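# Stack green block on the blue octagon's peg

## Task

Slide the green block down the peg that already holds the blue octagonal piece so that it sits on top of that blue piece. Then release it and move clear, so that at the end no part of the robot is in contact with the board or with any piece.

## Robot and tools

Robot: two arms, left_arm and right_arm, each with a two-finger parallel gripper. All positions, targets and velocities use the scene frame. Its origin is at table-top height, halfway between the two nominal arm bases. +z points up, +x points out over the table, and left_arm sits on the +y side. These side names do not match the left and right of the images. The calibrated bases are: left_arm at (+0.020, +0.239, +0.029) m with quat_wxyz (+1.000, 0, 0, -0.012), and right_arm at (-0.004, -0.297, +0.045) m with quat_wxyz (+1.000, 0, 0, +0.009). The fingers of each gripper point along the gripper's own +z axis and close along its y axis. end_effector_position is the spot between the finger pads, a little under 1 cm short of the tips. Reported poses can be wrong by a few centimetres, and more so when the arm is far out.

Row format, shared by execute_actions and move: each row is a single flat list of 16 numbers covering both arms, even when only one arm moves. The order is left_arm x, y, z, qw, qx, qy, qz, opening, followed by the same eight for right_arm. x, y, z is an absolute gripper position in metres and the quaternion is an absolute orientation (w first), both in the scene frame, so each row is a pose and not an offset. opening runs from -1 (closed, 0 mm gap) to +1 (fully open, about 87 mm). Intermediate values: +0.5 is about 69 mm, 0 is about 43 mm, -0.5 is about 18 mm. A 0 is an actual command, so to leave a gripper unchanged, resend its current command. To hold an arm still, repeat the full pose from the last result taken before it stopped, along with its opening. To keep an orientation steady, send the same quaternion every time rather than copying a drifted reading.

execute_actions(actions, cameras): actions is a list of actions. Each action is a list of up to 15 rows, and each row lasts one 1/30 s step. If an action has fewer than 15 rows, its last row holds for the remaining steps, so one action is 0.5 s. An action is rejected for both arms if any target lies more than 0.6 m from that gripper's current position along any of the gripper's axes. The whole call is rejected if any action is malformed, or if the first action fails this check against the latest reported state. Sending an empty list just returns the state and images. cameras selects images: omitted, null or ["all"] gives all, [] gives none, and an unknown name invalidates the call.

move(target, speed, blend, opening_speed, blocking, cameras): drives each gripper in a straight line from its current Hand target to the given pose. target is either one 16-number row or a list of up to 15 rows, and the 0.6 m limit does not apply. speed is in m/s, from 0.002 to 2.9, default 0.25. Rotation is capped at twice that value in rad/s. You can give one value, or one per target. blend is in metres and rounds off the corners at intermediate targets. opening_speed is in scale units per second, 0.2 or more. Without it, the first target's openings are applied at once. Openings at later targets are applied only after everything comes to rest there. A move lasts at least 0.5 s and at most 10 s. Paths ignore obstacles and the other arm. Grippers lag behind and can overshoot, especially at speed or with an arm nearly straight. Do not route a path close to an arm's own base, because that can flip the shoulder posture. blocking=false returns after about 0.5 s while the move keeps running, and a new move replaces it. The result ends with a move: line giving the outcome (done, off_target, moving, held, fault) and any limits (paced = clipped, held = steps withheld). done only means the arm stopped within 10 mm and 2 degrees of its pose. It does not tell you whether anything is being touched.

wait(seconds, 0 to 10): lets the simulation run while the arms hold their last commands. stop(): brakes a running move, and needs some distance to do it. zoom_image(camera, region): camera is cam_high or cam_low, and region is [x0, y0, x1, y1] in pixels, no larger than 504x504, from the most recent full image. Both images are 896x504. read_manual() returns only licence texts. finished_scene(scene) takes the current scene's number and ends it permanently, so call it only once the block rests on the blue piece and both grippers are clear.

Reading results: each result gives every arm's end_effector_position, end_effector_quat_wxyz, Hand target (where the arm is actually being sent, which may fall short of your command), Tool commands, grip_measured (on the same scale as opening), Joint positions, velocities and torques. Torques include the arm's own weight. Joints 1 to 3 wrap at ±28 N m. A joint velocity list marked "within noise" means that arm is still. Orientation commands are clipped to within 40 degrees of the measured orientation, so large turns take several steps. Small moves may be skipped or may go sideways, and friction or weight can leave the gripper low or tilted. Check each result and correct.

Gripping: note grip_measured at first contact, then command about 0.04 below that for a firm hold, or less below it for a lighter one. Closing fast squeezes harder.

Avoid: dropping parts or letting go while they are moving; fast impacts and hard pressing, since a target set well beyond the contact point pushes harder; knocking anything off the table; any collision or squeeze between the two arms or grippers, which can fail the scene outright (the clearance check does not guard gripper-to-gripper contact); and holding loads or keeping an arm stretched out for long. Motor heat shows a MOTOR HOT line at 75 °C. At 90 °C an OVER-TEMPERATURE FAULT folds that arm away for the rest of the scene, and at 100 °C the arm goes limp. A wrist camera cable lying on a part counts as touching it. Loose pieces may occasionally be nudged by outside pushes.

Each tool is called after "Call:" by a JSON object that holds its "method" and its "body".

## Session

Call:
{"method": "execute_actions", "body": {"actions": []}}

Scene clock: 0.00 s.
left_arm: end_effector_position=(+0.3973, +0.2269, +0.1006) grip_measured=+1.000 end_effector_quat_wxyz=(+0.638, -0.018, +0.769, +0.015) | right_arm: end_effector_position=(+0.3512, -0.3098, +0.1150) grip_measured=+0.976 end_effector_quat_wxyz=(+0.647, +0.076, +0.758, -0.033)
Joint positions: left_arm=[-0.069 1.55 0.262 1.101 -0.138 -0.026 1] | right_arm=[0.038 1.516 0.165 1.187 0.202 0.082 0.988]
Joint velocities: within noise
Joint torques (N m): no reading
Motor temperatures (°C): left_arm=[25 33 39 40 24 26 24] | right_arm=[26 30 33 33 27 27 27]
Heat: left arm: 40 °C; right arm: 33 °C.
Hand target: left_arm +0.4015, +0.2266, +0.1104; +0.650, -0.019, +0.759, +0.014 | right_arm +0.3524, -0.3097, +0.1168; +0.648, +0.076, +0.757, -0.032
Tool commands: left_gripper/opening=+1.0 right_gripper/opening=+1.0

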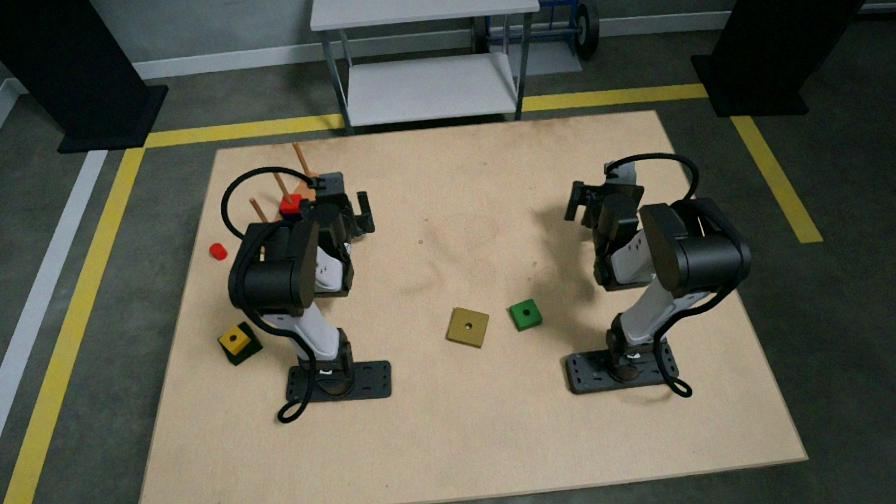

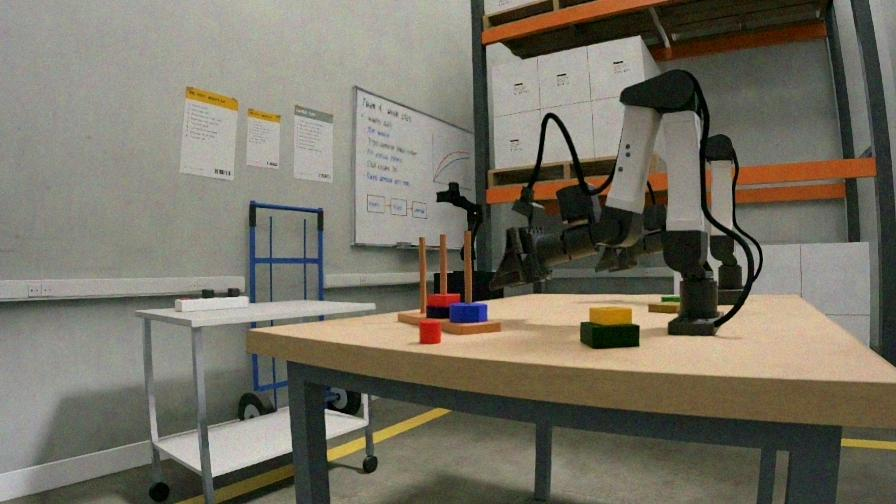

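Call:
{"method": "zoom_image", "body": {"camera": "cam_high", "region": [200, 130, 380, 290]}}

Call:
{"method": "move", "body": {"target": [0.36,0.22,0.28,0.5446,0,0.8387,0,1,0.3524,-0.3097,0.1168,0.648,0.076,0.757,-0.032,1], "speed": 0.15}}

Call:
{"method": "zoom_image", "body": {"camera": "cam_high", "region": [440, 280, 560, 360]}}

Scaled by 2.800 from the camera's 896x504 image, which has a finer 1280x720 frame.

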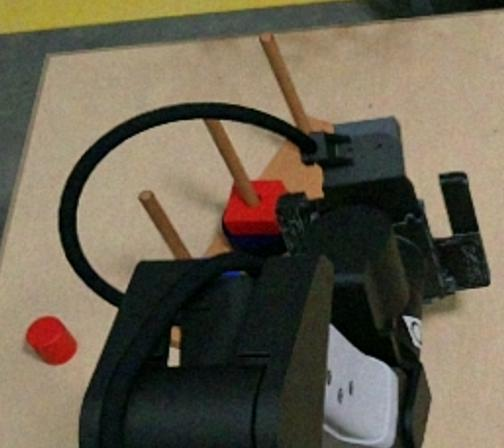

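Scene clock: 25.30 s.
left_arm: end_effector_position=(+0.3551, +0.2232, +0.2681) grip_measured=+1.000 end_effector_quat_wxyz=(+0.533, -0.001, +0.846, +0.007) | right_arm: end_effector_position=(+0.3512, -0.3098, +0.1150) grip_measured=+0.976 end_effector_quat_wxyz=(+0.647, +0.076, +0.758, -0.033)
Joint positions: left_arm=[-0.069 1.015 0.963 -0.397 -0.096 -0.034 1] | right_arm=[0.038 1.516 0.165 1.187 0.202 0.082 0.988]
Joint velocities: within noise
Joint torques (N m): left_arm=[-0.08 -1.99 8.83 1.75 -0.03 -0.04] | right_arm=[-0.54 -5.09 4.55 2.04 -0.05 0.16]
Motor temperatures (°C): left_arm=[25 34 39 42 24 26 24] | right_arm=[26 31 34 38 27 27 27]
Heat: left arm: 42 °C; right arm: 38 °C.
Hand target: left_arm +0.3597, +0.2200, +0.2801; +0.545, +0.000, +0.839, +0.000 | right_arm +0.3524, -0.3097, +0.1169; +0.648, +0.076, +0.757, -0.032
Off the commanded pose: left_arm 0.013 m, 2 deg | right_arm 0.002 m, 0 deg.
move: off_target (left_arm)

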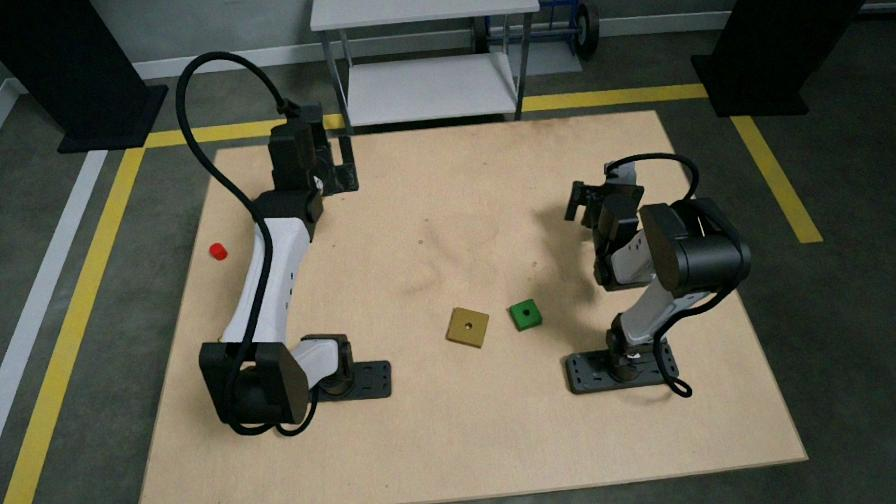

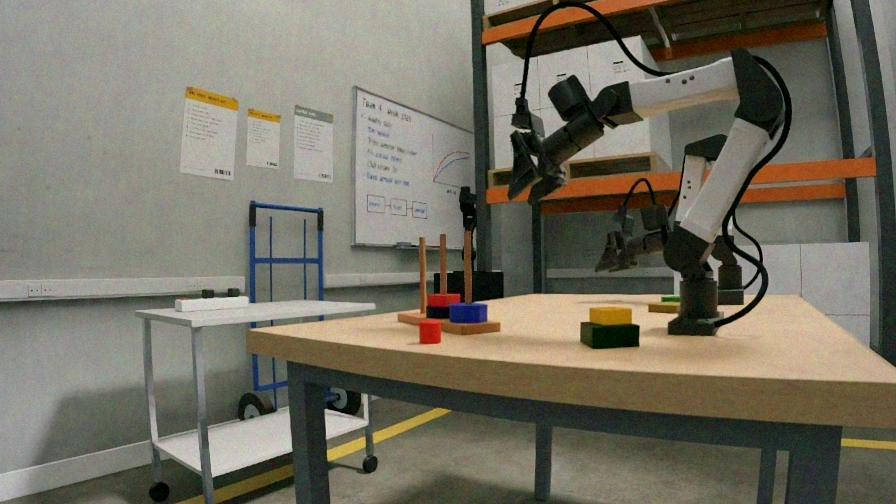

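Scaled by 4.200 from the camera's 896x504 image, which has a finer 1280x720 frame.

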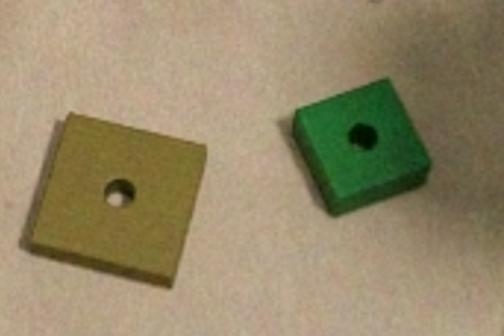

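Call:
{"method": "move", "body": {"target": [[0.33,0.0,0.27,0.5130,0.2668,0.7975,-0.1717,1,0.3524,-0.3097,0.1168,0.648,0.076,0.757,-0.032,1],[0.13,-0.13,0.18,0.4292,0.5120,0.6672,-0.3294,1,0.3524,-0.3097,0.1168,0.648,0.076,0.757,-0.032,1]], "speed": 0.2, "blend": [0.05,0]}}

Call:
{"method": "zoom_image", "body": {"camera": "cam_high", "region": [440, 220, 600, 380]}}

Call:
{"method": "zoom_image", "body": {"camera": "cam_high", "region": [200, 120, 360, 280]}}

Scene clock: 50.57 s.
left_arm: end_effector_position=(+0.1309, -0.1250, +0.1781) grip_measured=+1.000 end_effector_quat_wxyz=(+0.424, +0.509, +0.676, -0.324) | right_arm: end_effector_position=(+0.3512, -0.3098, +0.1150) grip_measured=+0.976 end_effector_quat_wxyz=(+0.647, +0.076, +0.758, -0.033)
Joint positions: left_arm=[-1.238 1.224 0.713 0.064 0.031 0.008 1] | right_arm=[0.038 1.516 0.165 1.187 0.202 0.082 0.988]
Joint velocities: within noise
Joint torques (N m): left_arm=[-0.08 -3.18 6.26 1.99 0.01 0.1] | right_arm=[-0.49 -4.92 4.53 2.01 -0.11 0.16]
Motor temperatures (°C): left_arm=[25 33 41 43 24 26 24] | right_arm=[26 31 34 40 27 27 27]
Heat: left arm: 43 °C; right arm: 40 °C.
Hand target: left_arm +0.1300, -0.1298, +0.1801; +0.429, +0.512, +0.667, -0.329 | right_arm +0.3524, -0.3097, +0.1169; +0.648, +0.076, +0.757, -0.032
Off the commanded pose: left_arm 0.005 m, 1 deg | right_arm 0.002 m, 0 deg.
move: done

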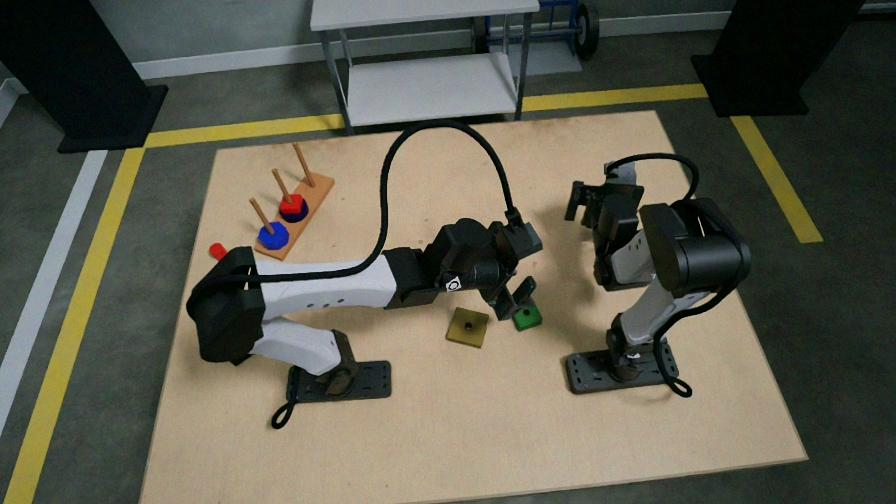

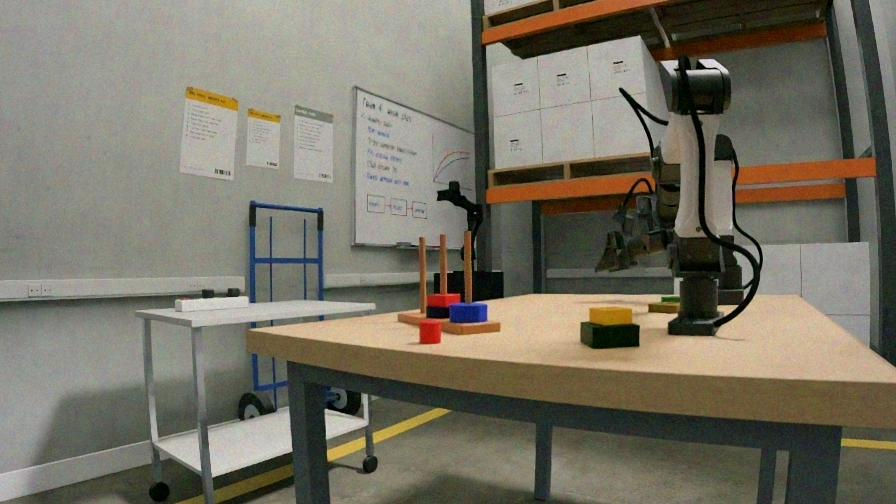

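Scaled by 3.150 from the camera's 896x504 image, which has a finer 1280x720 frame.

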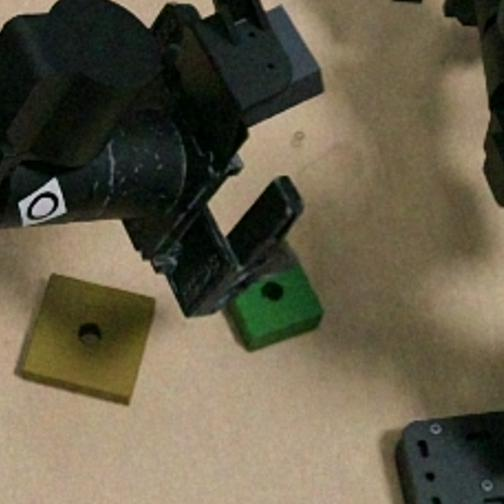

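Scaled by 3.150 from the camera's 896x504 image, which has a finer 1280x720 frame.

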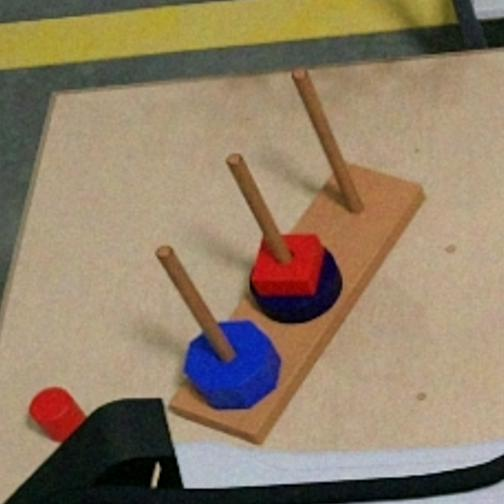

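Call:
{"method": "zoom_image", "body": {"camera": "cam_high", "region": [470, 210, 560, 340]}}

Scaled by 3.877 from the camera's 896x504 image, which has a finer 1280x720 frame.

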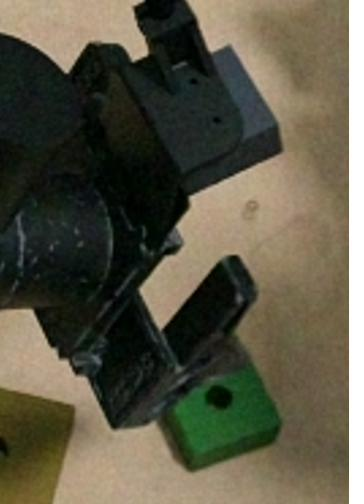

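Call:
{"method": "move", "body": {"target": [0.13,-0.13,0.18,0.4292,0.5120,0.6672,-0.3294,-0.2,0.3524,-0.3097,0.1168,0.648,0.076,0.757,-0.032,1], "cameras": ["cam_high"]}}

Call:
{"method": "zoom_image", "body": {"camera": "cam_high", "region": [470, 210, 560, 340]}}

Scene clock: 89.10 s.
left_arm: end_effector_position=(+0.1309, -0.1251, +0.1782) grip_measured=-0.200 end_effector_quat_wxyz=(+0.424, +0.509, +0.676, -0.324) | right_arm: end_effector_position=(+0.3512, -0.3098, +0.1150) grip_measured=+0.976 end_effector_quat_wxyz=(+0.647, +0.076, +0.758, -0.033)
Joint positions: left_arm=[-1.238 1.224 0.713 0.065 0.031 0.008 0.4] | right_arm=[0.038 1.516 0.165 1.187 0.202 0.082 0.988]
Joint velocities: within noise
Joint torques (N m): left_arm=[-0.1 -3.26 6.23 1.95 0 0.08] | right_arm=[-0.51 -5.16 4.6 2.04 -0.11 0.16]
Motor temperatures (°C): left_arm=[25 33 43 43 24 26 24] | right_arm=[26 32 34 42 27 27 27]
Heat: left arm: 43 °C; right arm: 42 °C.
Hand target: left_arm +0.1300, -0.1298, +0.1801; +0.429, +0.512, +0.667, -0.329 | right_arm +0.3524, -0.3097, +0.1169; +0.648, +0.076, +0.757, -0.032
Off the commanded pose: left_arm 0.005 m, 1 deg | right_arm 0.002 m, 0 deg.
move: done
Images, in order (width x height): cam_high 896x504.

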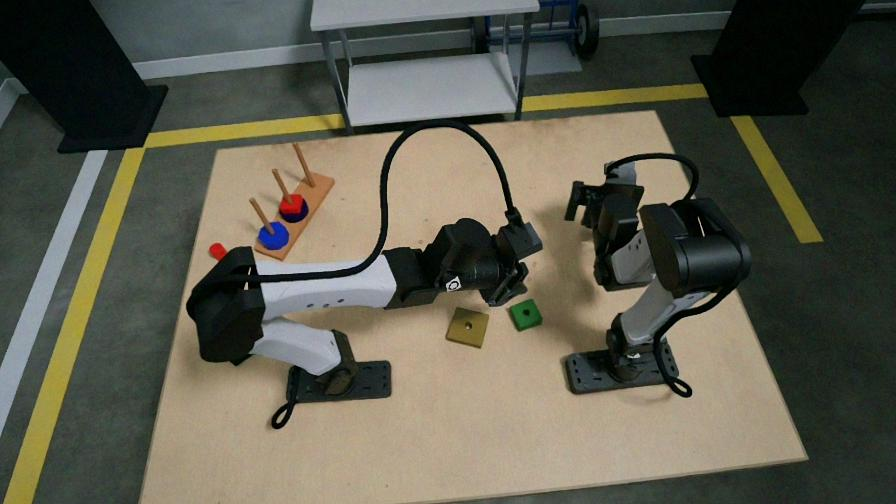

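Scaled by 3.877 from the camera's 896x504 image, which has a finer 1280x720 frame.

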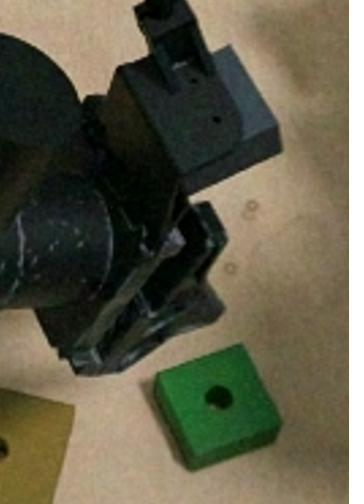

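Call:
{"method": "move", "body": {"target": [0.128,-0.138,0.10,0.4292,0.5120,0.6672,-0.3294,1,0.3524,-0.3097,0.1168,0.648,0.076,0.757,-0.032,1], "speed": 0.1, "cameras": ["cam_high","cam_low"]}}

Call:
{"method": "zoom_image", "body": {"camera": "cam_high", "region": [450, 230, 570, 350]}}

Call:
{"method": "zoom_image", "body": {"camera": "cam_low", "region": [600, 240, 720, 340]}}

Scene clock: 99.87 s.
left_arm: end_effector_position=(+0.1277, -0.1342, +0.0990) grip_measured=+1.000 end_effector_quat_wxyz=(+0.422, +0.514, +0.672, -0.327) | right_arm: end_effector_position=(+0.3512, -0.3098, +0.1150) grip_measured=+0.976 end_effector_quat_wxyz=(+0.647, +0.076, +0.758, -0.033)
Joint positions: left_arm=[-1.253 1.442 0.514 0.484 0.031 0.008 1] | right_arm=[0.038 1.516 0.165 1.187 0.202 0.082 0.988]
Joint velocities: within noise
Joint torques (N m): left_arm=[-0.21 -3.74 5.15 2.01 -0.15 0.03] | right_arm=[-0.55 -5.04 4.64 2.03 -0.07 0.1]
Motor temperatures (°C): left_arm=[25 33 42 44 24 26 24] | right_arm=[26 32 34 42 27 27 27]
Heat: left arm: 44 °C; right arm: 42 °C.
Hand target: left_arm +0.1279, -0.1378, +0.1000; +0.429, +0.512, +0.667, -0.329 | right_arm +0.3524, -0.3097, +0.1169; +0.648, +0.076, +0.757, -0.032
Off the commanded pose: left_arm 0.004 m, 1 deg | right_arm 0.002 m, 0 deg.
move: done

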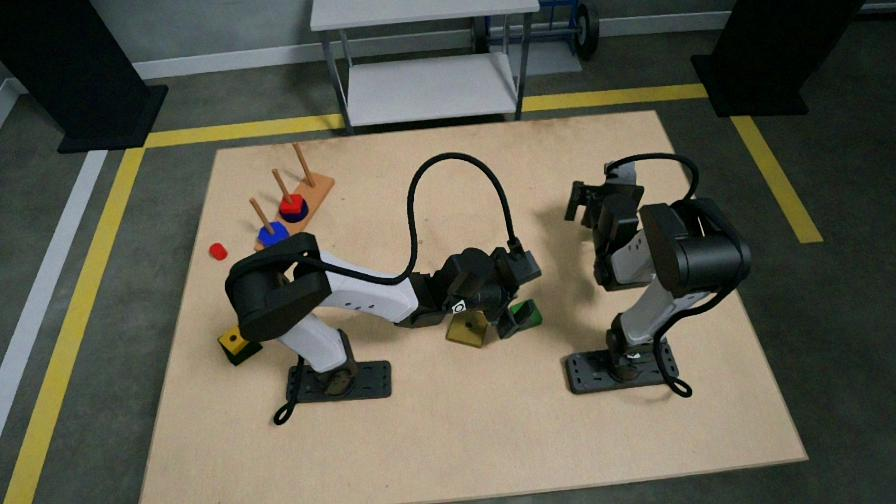

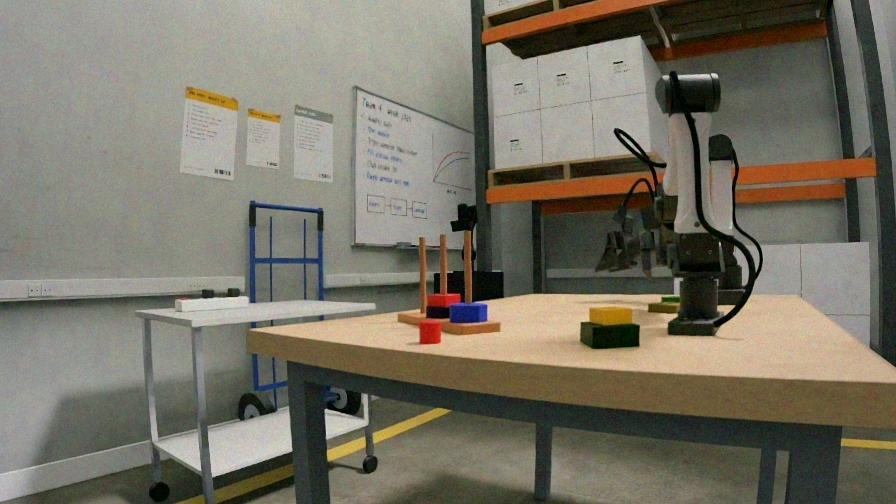

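Scaled by 4.200 from the camera's 896x504 image, which has a finer 1280x720 frame.

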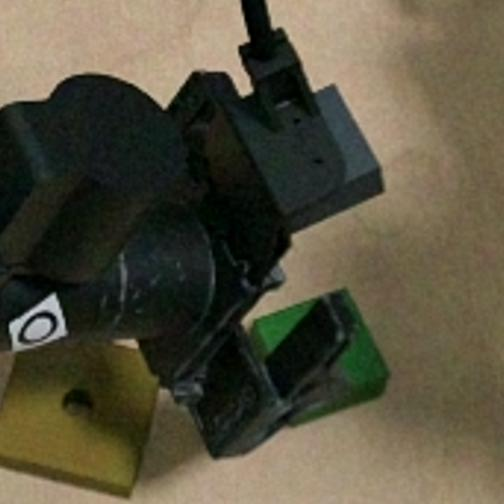

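Scaled by 4.200 from the camera's 896x504 image, which has a finer 1280x720 frame.

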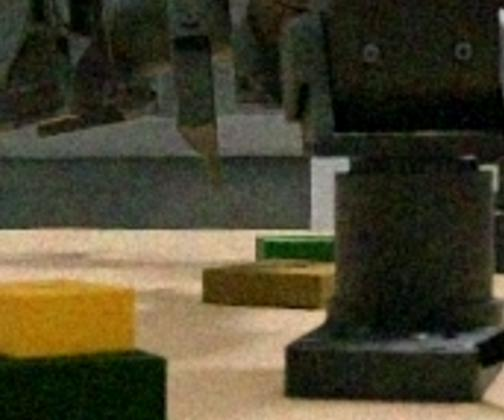

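Call:
{"method": "move", "body": {"target": [0.128,-0.145,0.06,0.4292,0.5120,0.6672,-0.3294,1,0.3524,-0.3097,0.1168,0.648,0.076,0.757,-0.032,1], "speed": 0.06, "cameras": ["cam_high","cam_low"]}}

Call:
{"method": "zoom_image", "body": {"camera": "cam_high", "region": [450, 230, 570, 350]}}

Call:
{"method": "zoom_image", "body": {"camera": "cam_low", "region": [600, 240, 720, 340]}}

Scene clock: 116.83 s.
left_arm: end_effector_position=(+0.1271, -0.1425, +0.0593) grip_measured=+1.000 end_effector_quat_wxyz=(+0.421, +0.516, +0.670, -0.329) | right_arm: end_effector_position=(+0.3512, -0.3098, +0.1150) grip_measured=+0.976 end_effector_quat_wxyz=(+0.647, +0.076, +0.758, -0.033)
Joint positions: left_arm=[-1.261 1.636 0.469 0.723 0.031 0.008 1] | right_arm=[0.038 1.516 0.165 1.187 0.202 0.082 0.988]
Joint velocities: within noise
Joint torques (N m): left_arm=[-0.24 -4.62 4.21 2.01 -0.24 0] | right_arm=[-0.58 -4.97 4.68 2.05 -0.04 0.17]
Motor temperatures (°C): left_arm=[25 33 41 45 24 26 24] | right_arm=[26 32 34 42 27 27 27]
Heat: left arm: 45 °C; right arm: 42 °C.
Hand target: left_arm +0.1280, -0.1449, +0.0601; +0.429, +0.512, +0.667, -0.329 | right_arm +0.3524, -0.3097, +0.1169; +0.648, +0.076, +0.757, -0.032
Off the commanded pose: left_arm 0.003 m, 1 deg | right_arm 0.002 m, 0 deg.
move: done

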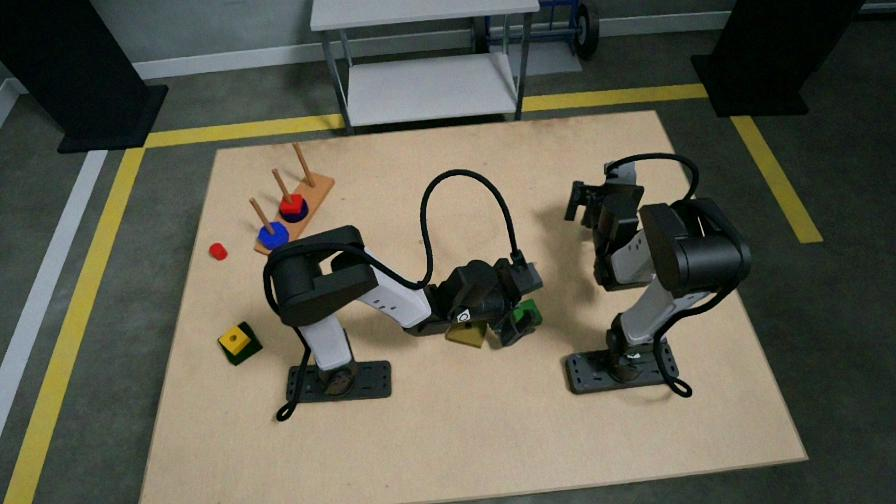

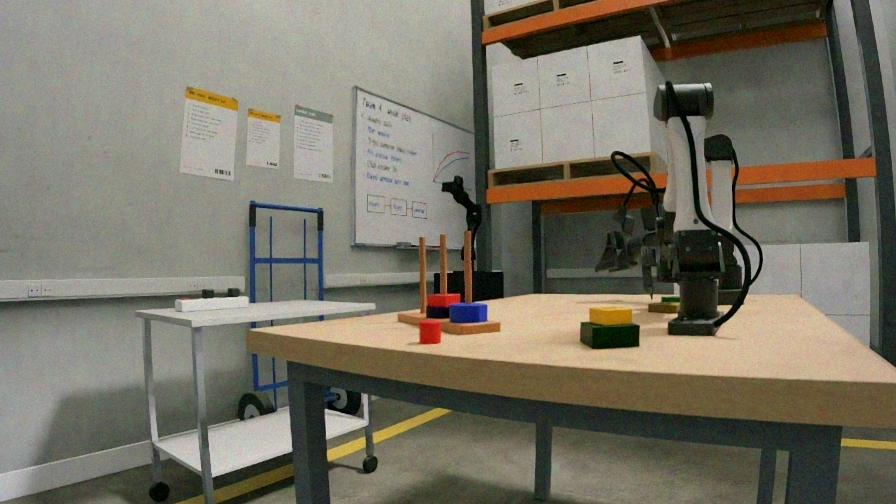

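Scaled by 4.200 from the camera's 896x504 image, which has a finer 1280x720 frame.

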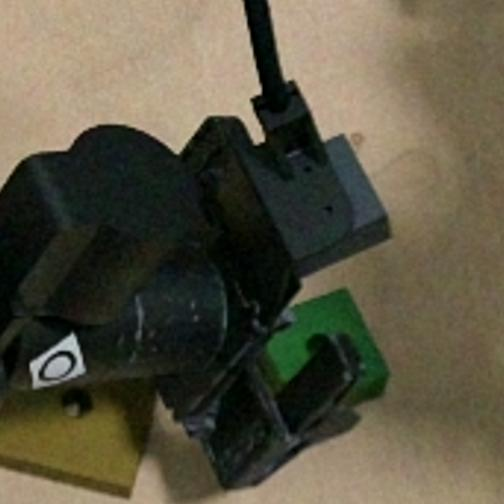

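Scaled by 4.200 from the camera's 896x504 image, which has a finer 1280x720 frame.

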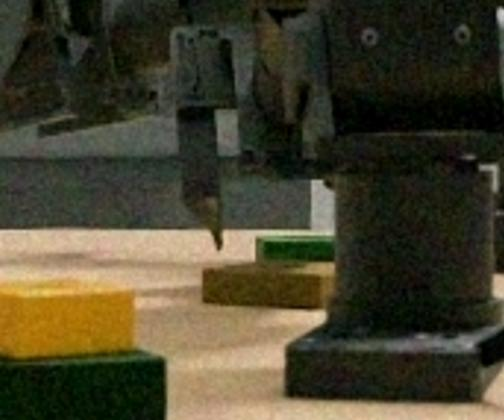

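Call:
{"method": "move", "body": {"target": [0.128,-0.145,0.044,0.4292,0.5120,0.6672,-0.3294,1,0.3524,-0.3097,0.1168,0.648,0.076,0.757,-0.032,1], "speed": 0.04, "cameras": ["cam_high","cam_low"]}}

Call:
{"method": "zoom_image", "body": {"camera": "cam_high", "region": [450, 230, 570, 350]}}

Call:
{"method": "zoom_image", "body": {"camera": "cam_low", "region": [630, 270, 690, 320]}}

Scene clock: 124.27 s.
left_arm: end_effector_position=(+0.1273, -0.1432, +0.0437) grip_measured=+1.000 end_effector_quat_wxyz=(+0.422, +0.516, +0.669, -0.329) | right_arm: end_effector_position=(+0.3512, -0.3098, +0.1150) grip_measured=+0.976 end_effector_quat_wxyz=(+0.647, +0.076, +0.758, -0.033)
Joint positions: left_arm=[-1.261 1.715 0.451 0.822 0.031 0.008 1] | right_arm=[0.038 1.516 0.165 1.187 0.202 0.082 0.988]
Joint velocities: within noise
Joint torques (N m): left_arm=[-0.34 -4.79 3.73 2 -0.25 0] | right_arm=[-0.59 -4.97 4.57 2.04 -0.09 0.11]
Motor temperatures (°C): left_arm=[25 34 40 45 24 26 24] | right_arm=[26 32 34 42 27 27 27]
Heat: left arm: 45 °C; right arm: 42 °C.
Hand target: left_arm +0.1280, -0.1450, +0.0441; +0.429, +0.512, +0.667, -0.329 | right_arm +0.3524, -0.3097, +0.1169; +0.648, +0.076, +0.757, -0.032
Off the commanded pose: left_arm 0.002 m, 1 deg | right_arm 0.002 m, 0 deg.
move: done

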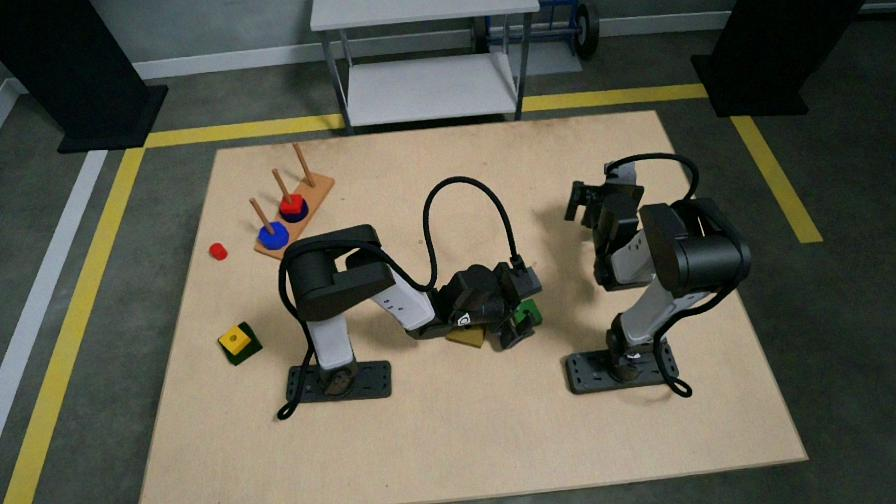

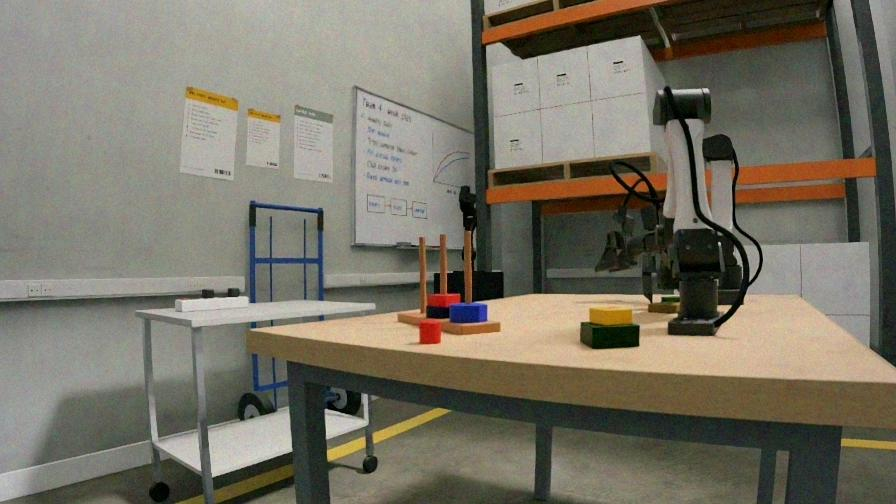

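Scaled by 4.200 from the camera's 896x504 image, which has a finer 1280x720 frame.

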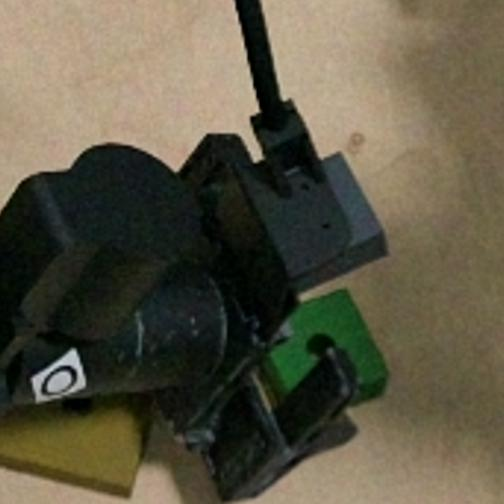

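Scaled by 8.400 from the camera's 896x504 image, which has a finer 1280x720 frame.

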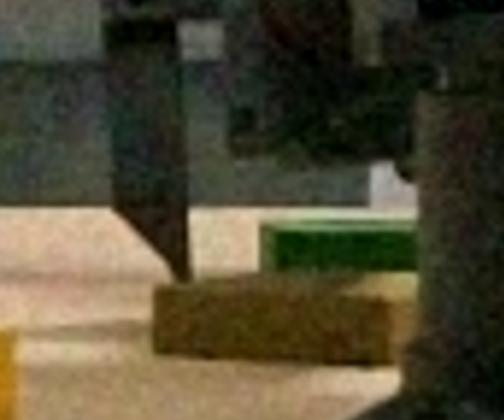

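Call:
{"method": "move", "body": {"target": [0.128,-0.1455,0.039,0.4292,0.5120,0.6672,-0.3294,1,0.3524,-0.3097,0.1168,0.648,0.076,0.757,-0.032,1], "speed": 0.03, "cameras": []}}

Call:
{"method": "move", "body": {"target": [0.128,-0.1455,0.039,0.4292,0.5120,0.6672,-0.3294,0.18,0.3524,-0.3097,0.1168,0.648,0.076,0.757,-0.032,1], "opening_speed": 0.4, "cameras": ["cam_high","cam_low"]}}

Call:
{"method": "zoom_image", "body": {"camera": "cam_high", "region": [450, 230, 570, 350]}}

Call:
{"method": "zoom_image", "body": {"camera": "cam_low", "region": [630, 270, 690, 320]}}

Scene clock: 131.80 s.
left_arm: end_effector_position=(+0.1281, -0.1455, +0.0411) grip_measured=+1.000 end_effector_quat_wxyz=(+0.425, +0.514, +0.667, -0.331) | right_arm: end_effector_position=(+0.3512, -0.3098, +0.1150) grip_measured=+0.976 end_effector_quat_wxyz=(+0.647, +0.076, +0.758, -0.033)
Joint positions: left_arm=[-1.261 1.742 0.451 0.857 0.031 0.008 1] | right_arm=[0.038 1.516 0.165 1.187 0.202 0.082 0.988]
Joint velocities: within noise
Joint torques (N m): left_arm=[-0.29 -4.93 3.38 1.96 -0.23 0] | right_arm=[-0.54 -5.09 4.62 2.05 -0.1 0.16]
Motor temperatures (°C): left_arm=[25 34 40 45 24 26 24] | right_arm=[26 32 34 42 27 27 27]
Heat: left arm: 45 °C; right arm: 42 °C.
Hand target: left_arm +0.1280, -0.1455, +0.0391; +0.429, +0.512, +0.667, -0.329 | right_arm +0.3524, -0.3097, +0.1169; +0.648, +0.076, +0.757, -0.032
Off the commanded pose: left_arm 0.002 m, 1 deg | right_arm 0.002 m, 0 deg.
move: done
No camera images: "cameras" was empty.

Scene clock: 134.07 s.
left_arm: end_effector_position=(+0.1276, -0.1457, +0.0411) grip_measured=+0.180 end_effector_quat_wxyz=(+0.424, +0.515, +0.667, -0.332) | right_arm: end_effector_position=(+0.3512, -0.3098, +0.1150) grip_measured=+0.976 end_effector_quat_wxyz=(+0.647, +0.076, +0.758, -0.033)
Joint positions: left_arm=[-1.262 1.742 0.451 0.857 0.031 0.008 0.59] | right_arm=[0.038 1.516 0.165 1.187 0.202 0.082 0.988]
Joint velocities: within noise
Joint torques (N m): left_arm=[-0.23 -4.89 3.37 1.93 -0.22 0] | right_arm=[-0.58 -5.08 4.72 2.08 -0.07 0.13]
Motor temperatures (°C): left_arm=[25 34 40 45 24 26 24] | right_arm=[26 32 34 43 27 27 27]
Heat: left arm: 45 °C; right arm: 43 °C.
Hand target: left_arm +0.1280, -0.1455, +0.0391; +0.429, +0.512, +0.667, -0.329 | right_arm +0.3524, -0.3097, +0.1169; +0.648, +0.076, +0.757, -0.032
Off the commanded pose: left_arm 0.002 m, 1 deg | right_arm 0.002 m, 0 deg.
move: done

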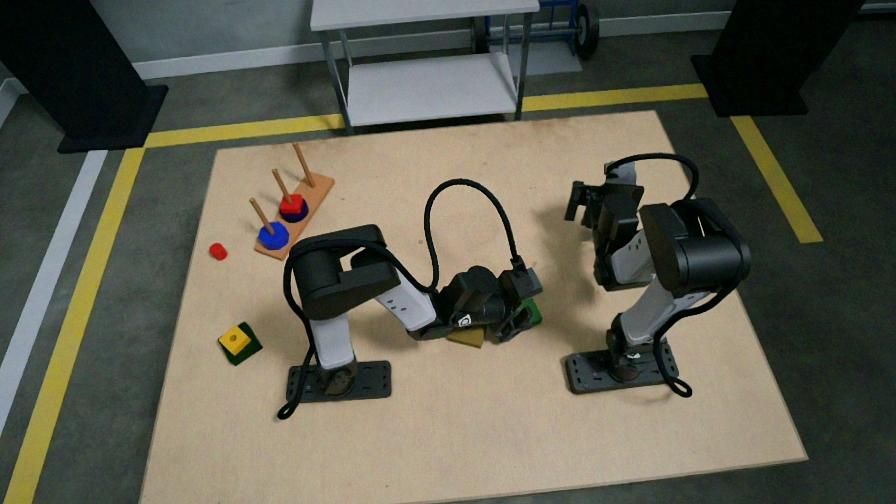

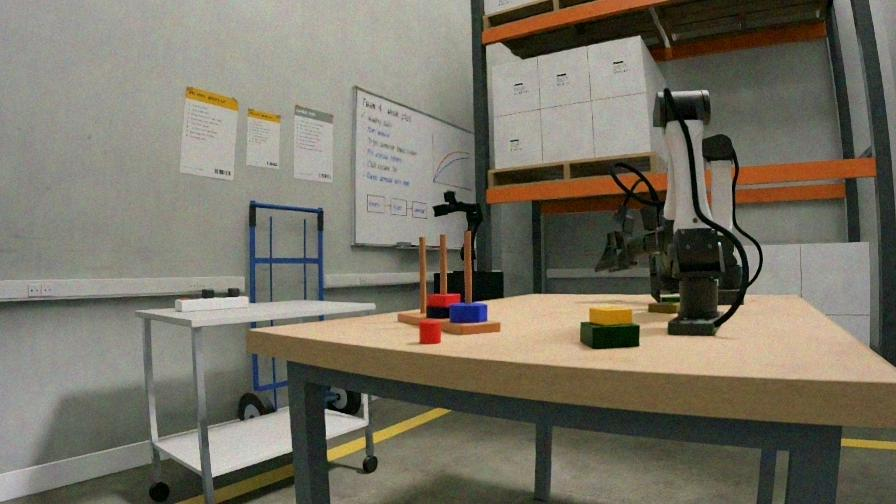

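Scaled by 4.200 from the camera's 896x504 image, which has a finer 1280x720 frame.

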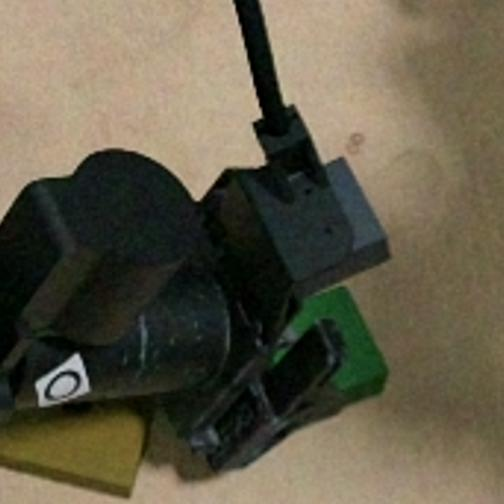

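Scaled by 8.400 from the camera's 896x504 image, which has a finer 1280x720 frame.

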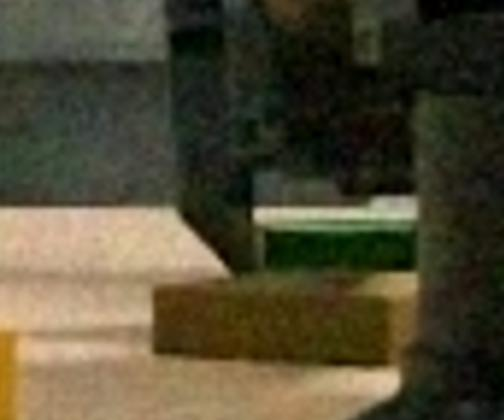

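Call:
{"method": "move", "body": {"target": [0.128,-0.1455,0.039,0.4292,0.5120,0.6672,-0.3294,0.06,0.3524,-0.3097,0.1168,0.648,0.076,0.757,-0.032,1], "opening_speed": 0.2, "cameras": ["cam_high","cam_low"]}}

Call:
{"method": "zoom_image", "body": {"camera": "cam_high", "region": [450, 230, 570, 350]}}

Scene clock: 139.93 s.
left_arm: end_effector_position=(+0.1276, -0.1457, +0.0411) grip_measured=+0.130 end_effector_quat_wxyz=(+0.424, +0.515, +0.667, -0.332) | right_arm: end_effector_position=(+0.3512, -0.3098, +0.1150) grip_measured=+0.976 end_effector_quat_wxyz=(+0.647, +0.076, +0.758, -0.033)
Joint positions: left_arm=[-1.262 1.742 0.451 0.857 0.031 0.008 0.565] | right_arm=[0.038 1.516 0.165 1.187 0.202 0.082 0.988]
Joint velocities: within noise
Joint torques (N m): left_arm=[-0.21 -4.89 3.37 1.96 -0.21 0.01] | right_arm=[-0.59 -5 4.71 2.03 -0.08 0.14]
Motor temperatures (°C): left_arm=[25 34 40 45 24 26 24] | right_arm=[26 32 34 43 27 27 27]
Heat: left arm: 45 °C; right arm: 43 °C.
Hand target: left_arm +0.1280, -0.1455, +0.0391; +0.429, +0.512, +0.667, -0.329 | right_arm +0.3524, -0.3097, +0.1169; +0.648, +0.076, +0.757, -0.032
Off the commanded pose: left_arm 0.002 m, 1 deg | right_arm 0.002 m, 0 deg.
move: done

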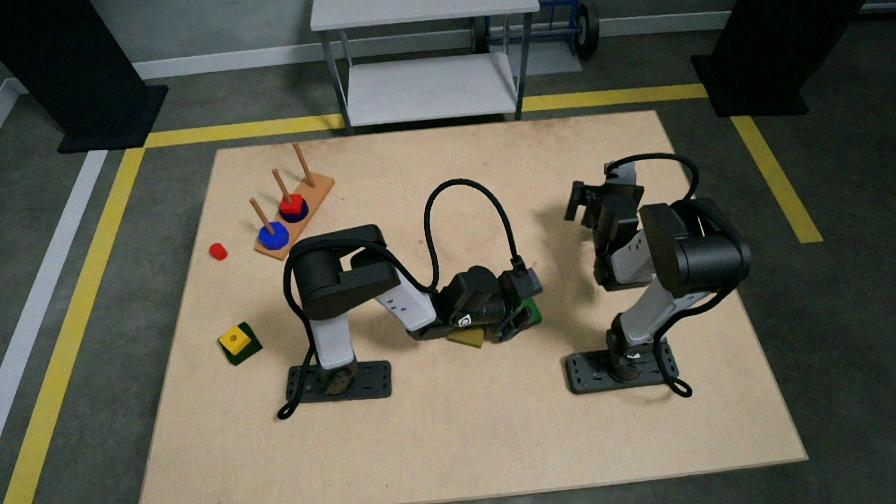

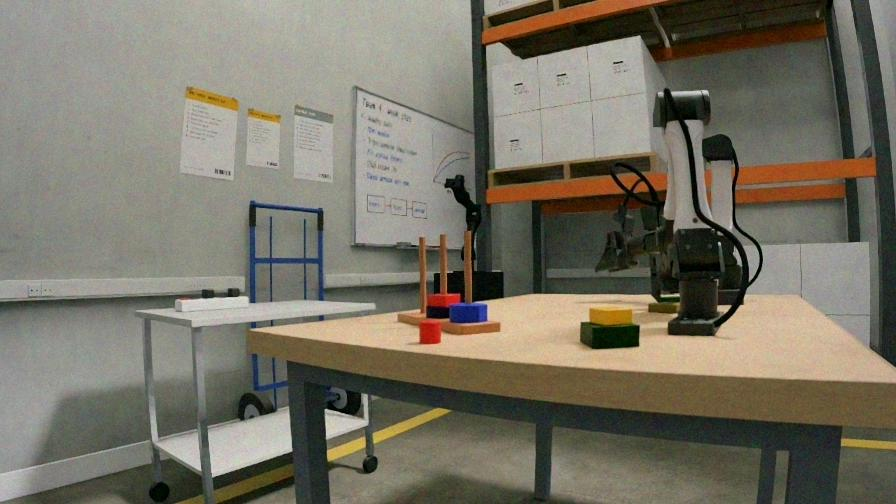

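Scaled by 4.200 from the camera's 896x504 image, which has a finer 1280x720 frame.

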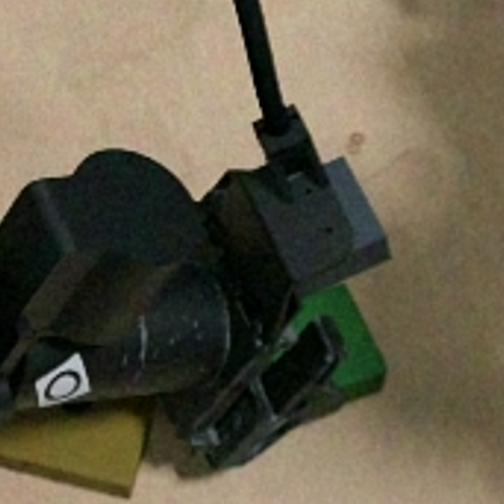

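Call:
{"method": "move", "body": {"target": [[0.128,-0.1455,0.04,0.4292,0.5120,0.6672,-0.3294,0.0,0.3524,-0.3097,0.1168,0.648,0.076,0.757,-0.032,1],[0.128,-0.1455,0.07,0.4292,0.5120,0.6672,-0.3294,0.0,0.3524,-0.3097,0.1168,0.648,0.076,0.757,-0.032,1],[0.14,-0.125,0.20,0.4292,0.5120,0.6672,-0.3294,0.0,0.3524,-0.3097,0.1168,0.648,0.076,0.757,-0.032,1]], "speed": [0.05,0.05,0.12], "cameras": ["cam_high","cam_low"]}}

Call:
{"method": "zoom_image", "body": {"camera": "cam_high", "region": [450, 210, 570, 330]}}

Scene clock: 160.37 s.
left_arm: end_effector_position=(+0.1362, -0.1174, +0.1734) grip_measured=+0.130 end_effector_quat_wxyz=(+0.402, +0.519, +0.686, -0.312) | right_arm: end_effector_position=(+0.3512, -0.3098, +0.1150) grip_measured=+0.976 end_effector_quat_wxyz=(+0.647, +0.076, +0.758, -0.033)
Joint positions: left_arm=[-1.202 1.23 0.746 -0.02 0.071 0.027 0.565] | right_arm=[0.038 1.516 0.165 1.187 0.202 0.082 0.988]
Joint velocities: within noise
Joint torques (N m): left_arm=[0.77 -6.32 8.96 1.85 0.04 0.11] | right_arm=[-0.59 -5.08 4.64 2.06 -0.1 0.17]
Motor temperatures (°C): left_arm=[25 35 39 44 24 26 25] | right_arm=[26 32 34 43 27 27 27]
Heat: left arm: 44 °C; right arm: 43 °C.
Hand target: left_arm +0.1397, -0.1242, +0.2000; +0.429, +0.512, +0.667, -0.329 | right_arm +0.3524, -0.3097, +0.1169; +0.648, +0.076, +0.757, -0.032
Off the commanded pose: left_arm 0.028 m, 4 deg | right_arm 0.002 m, 0 deg.
move: off_target (left_arm)

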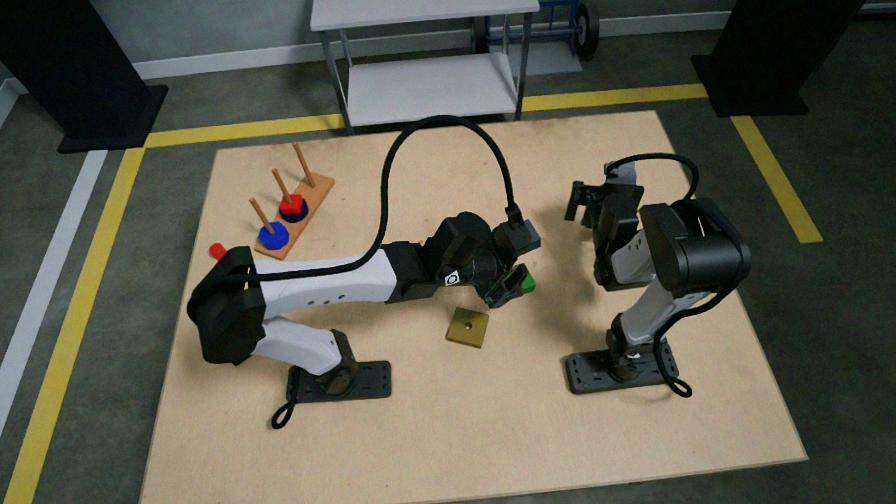

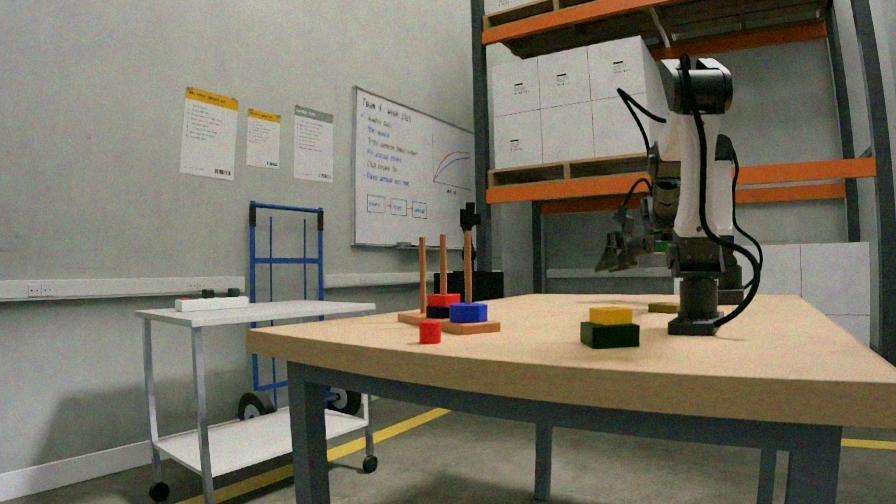

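Scaled by 4.200 from the camera's 896x504 image, which has a finer 1280x720 frame.

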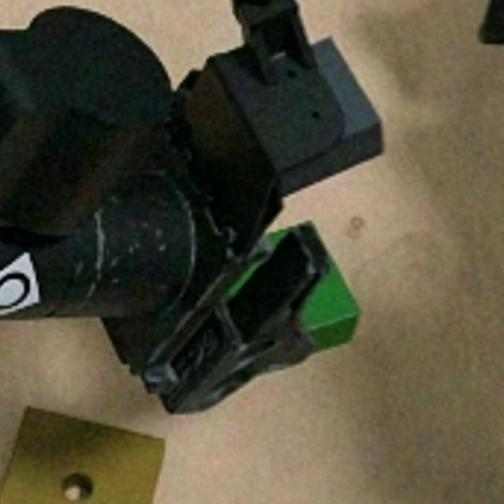

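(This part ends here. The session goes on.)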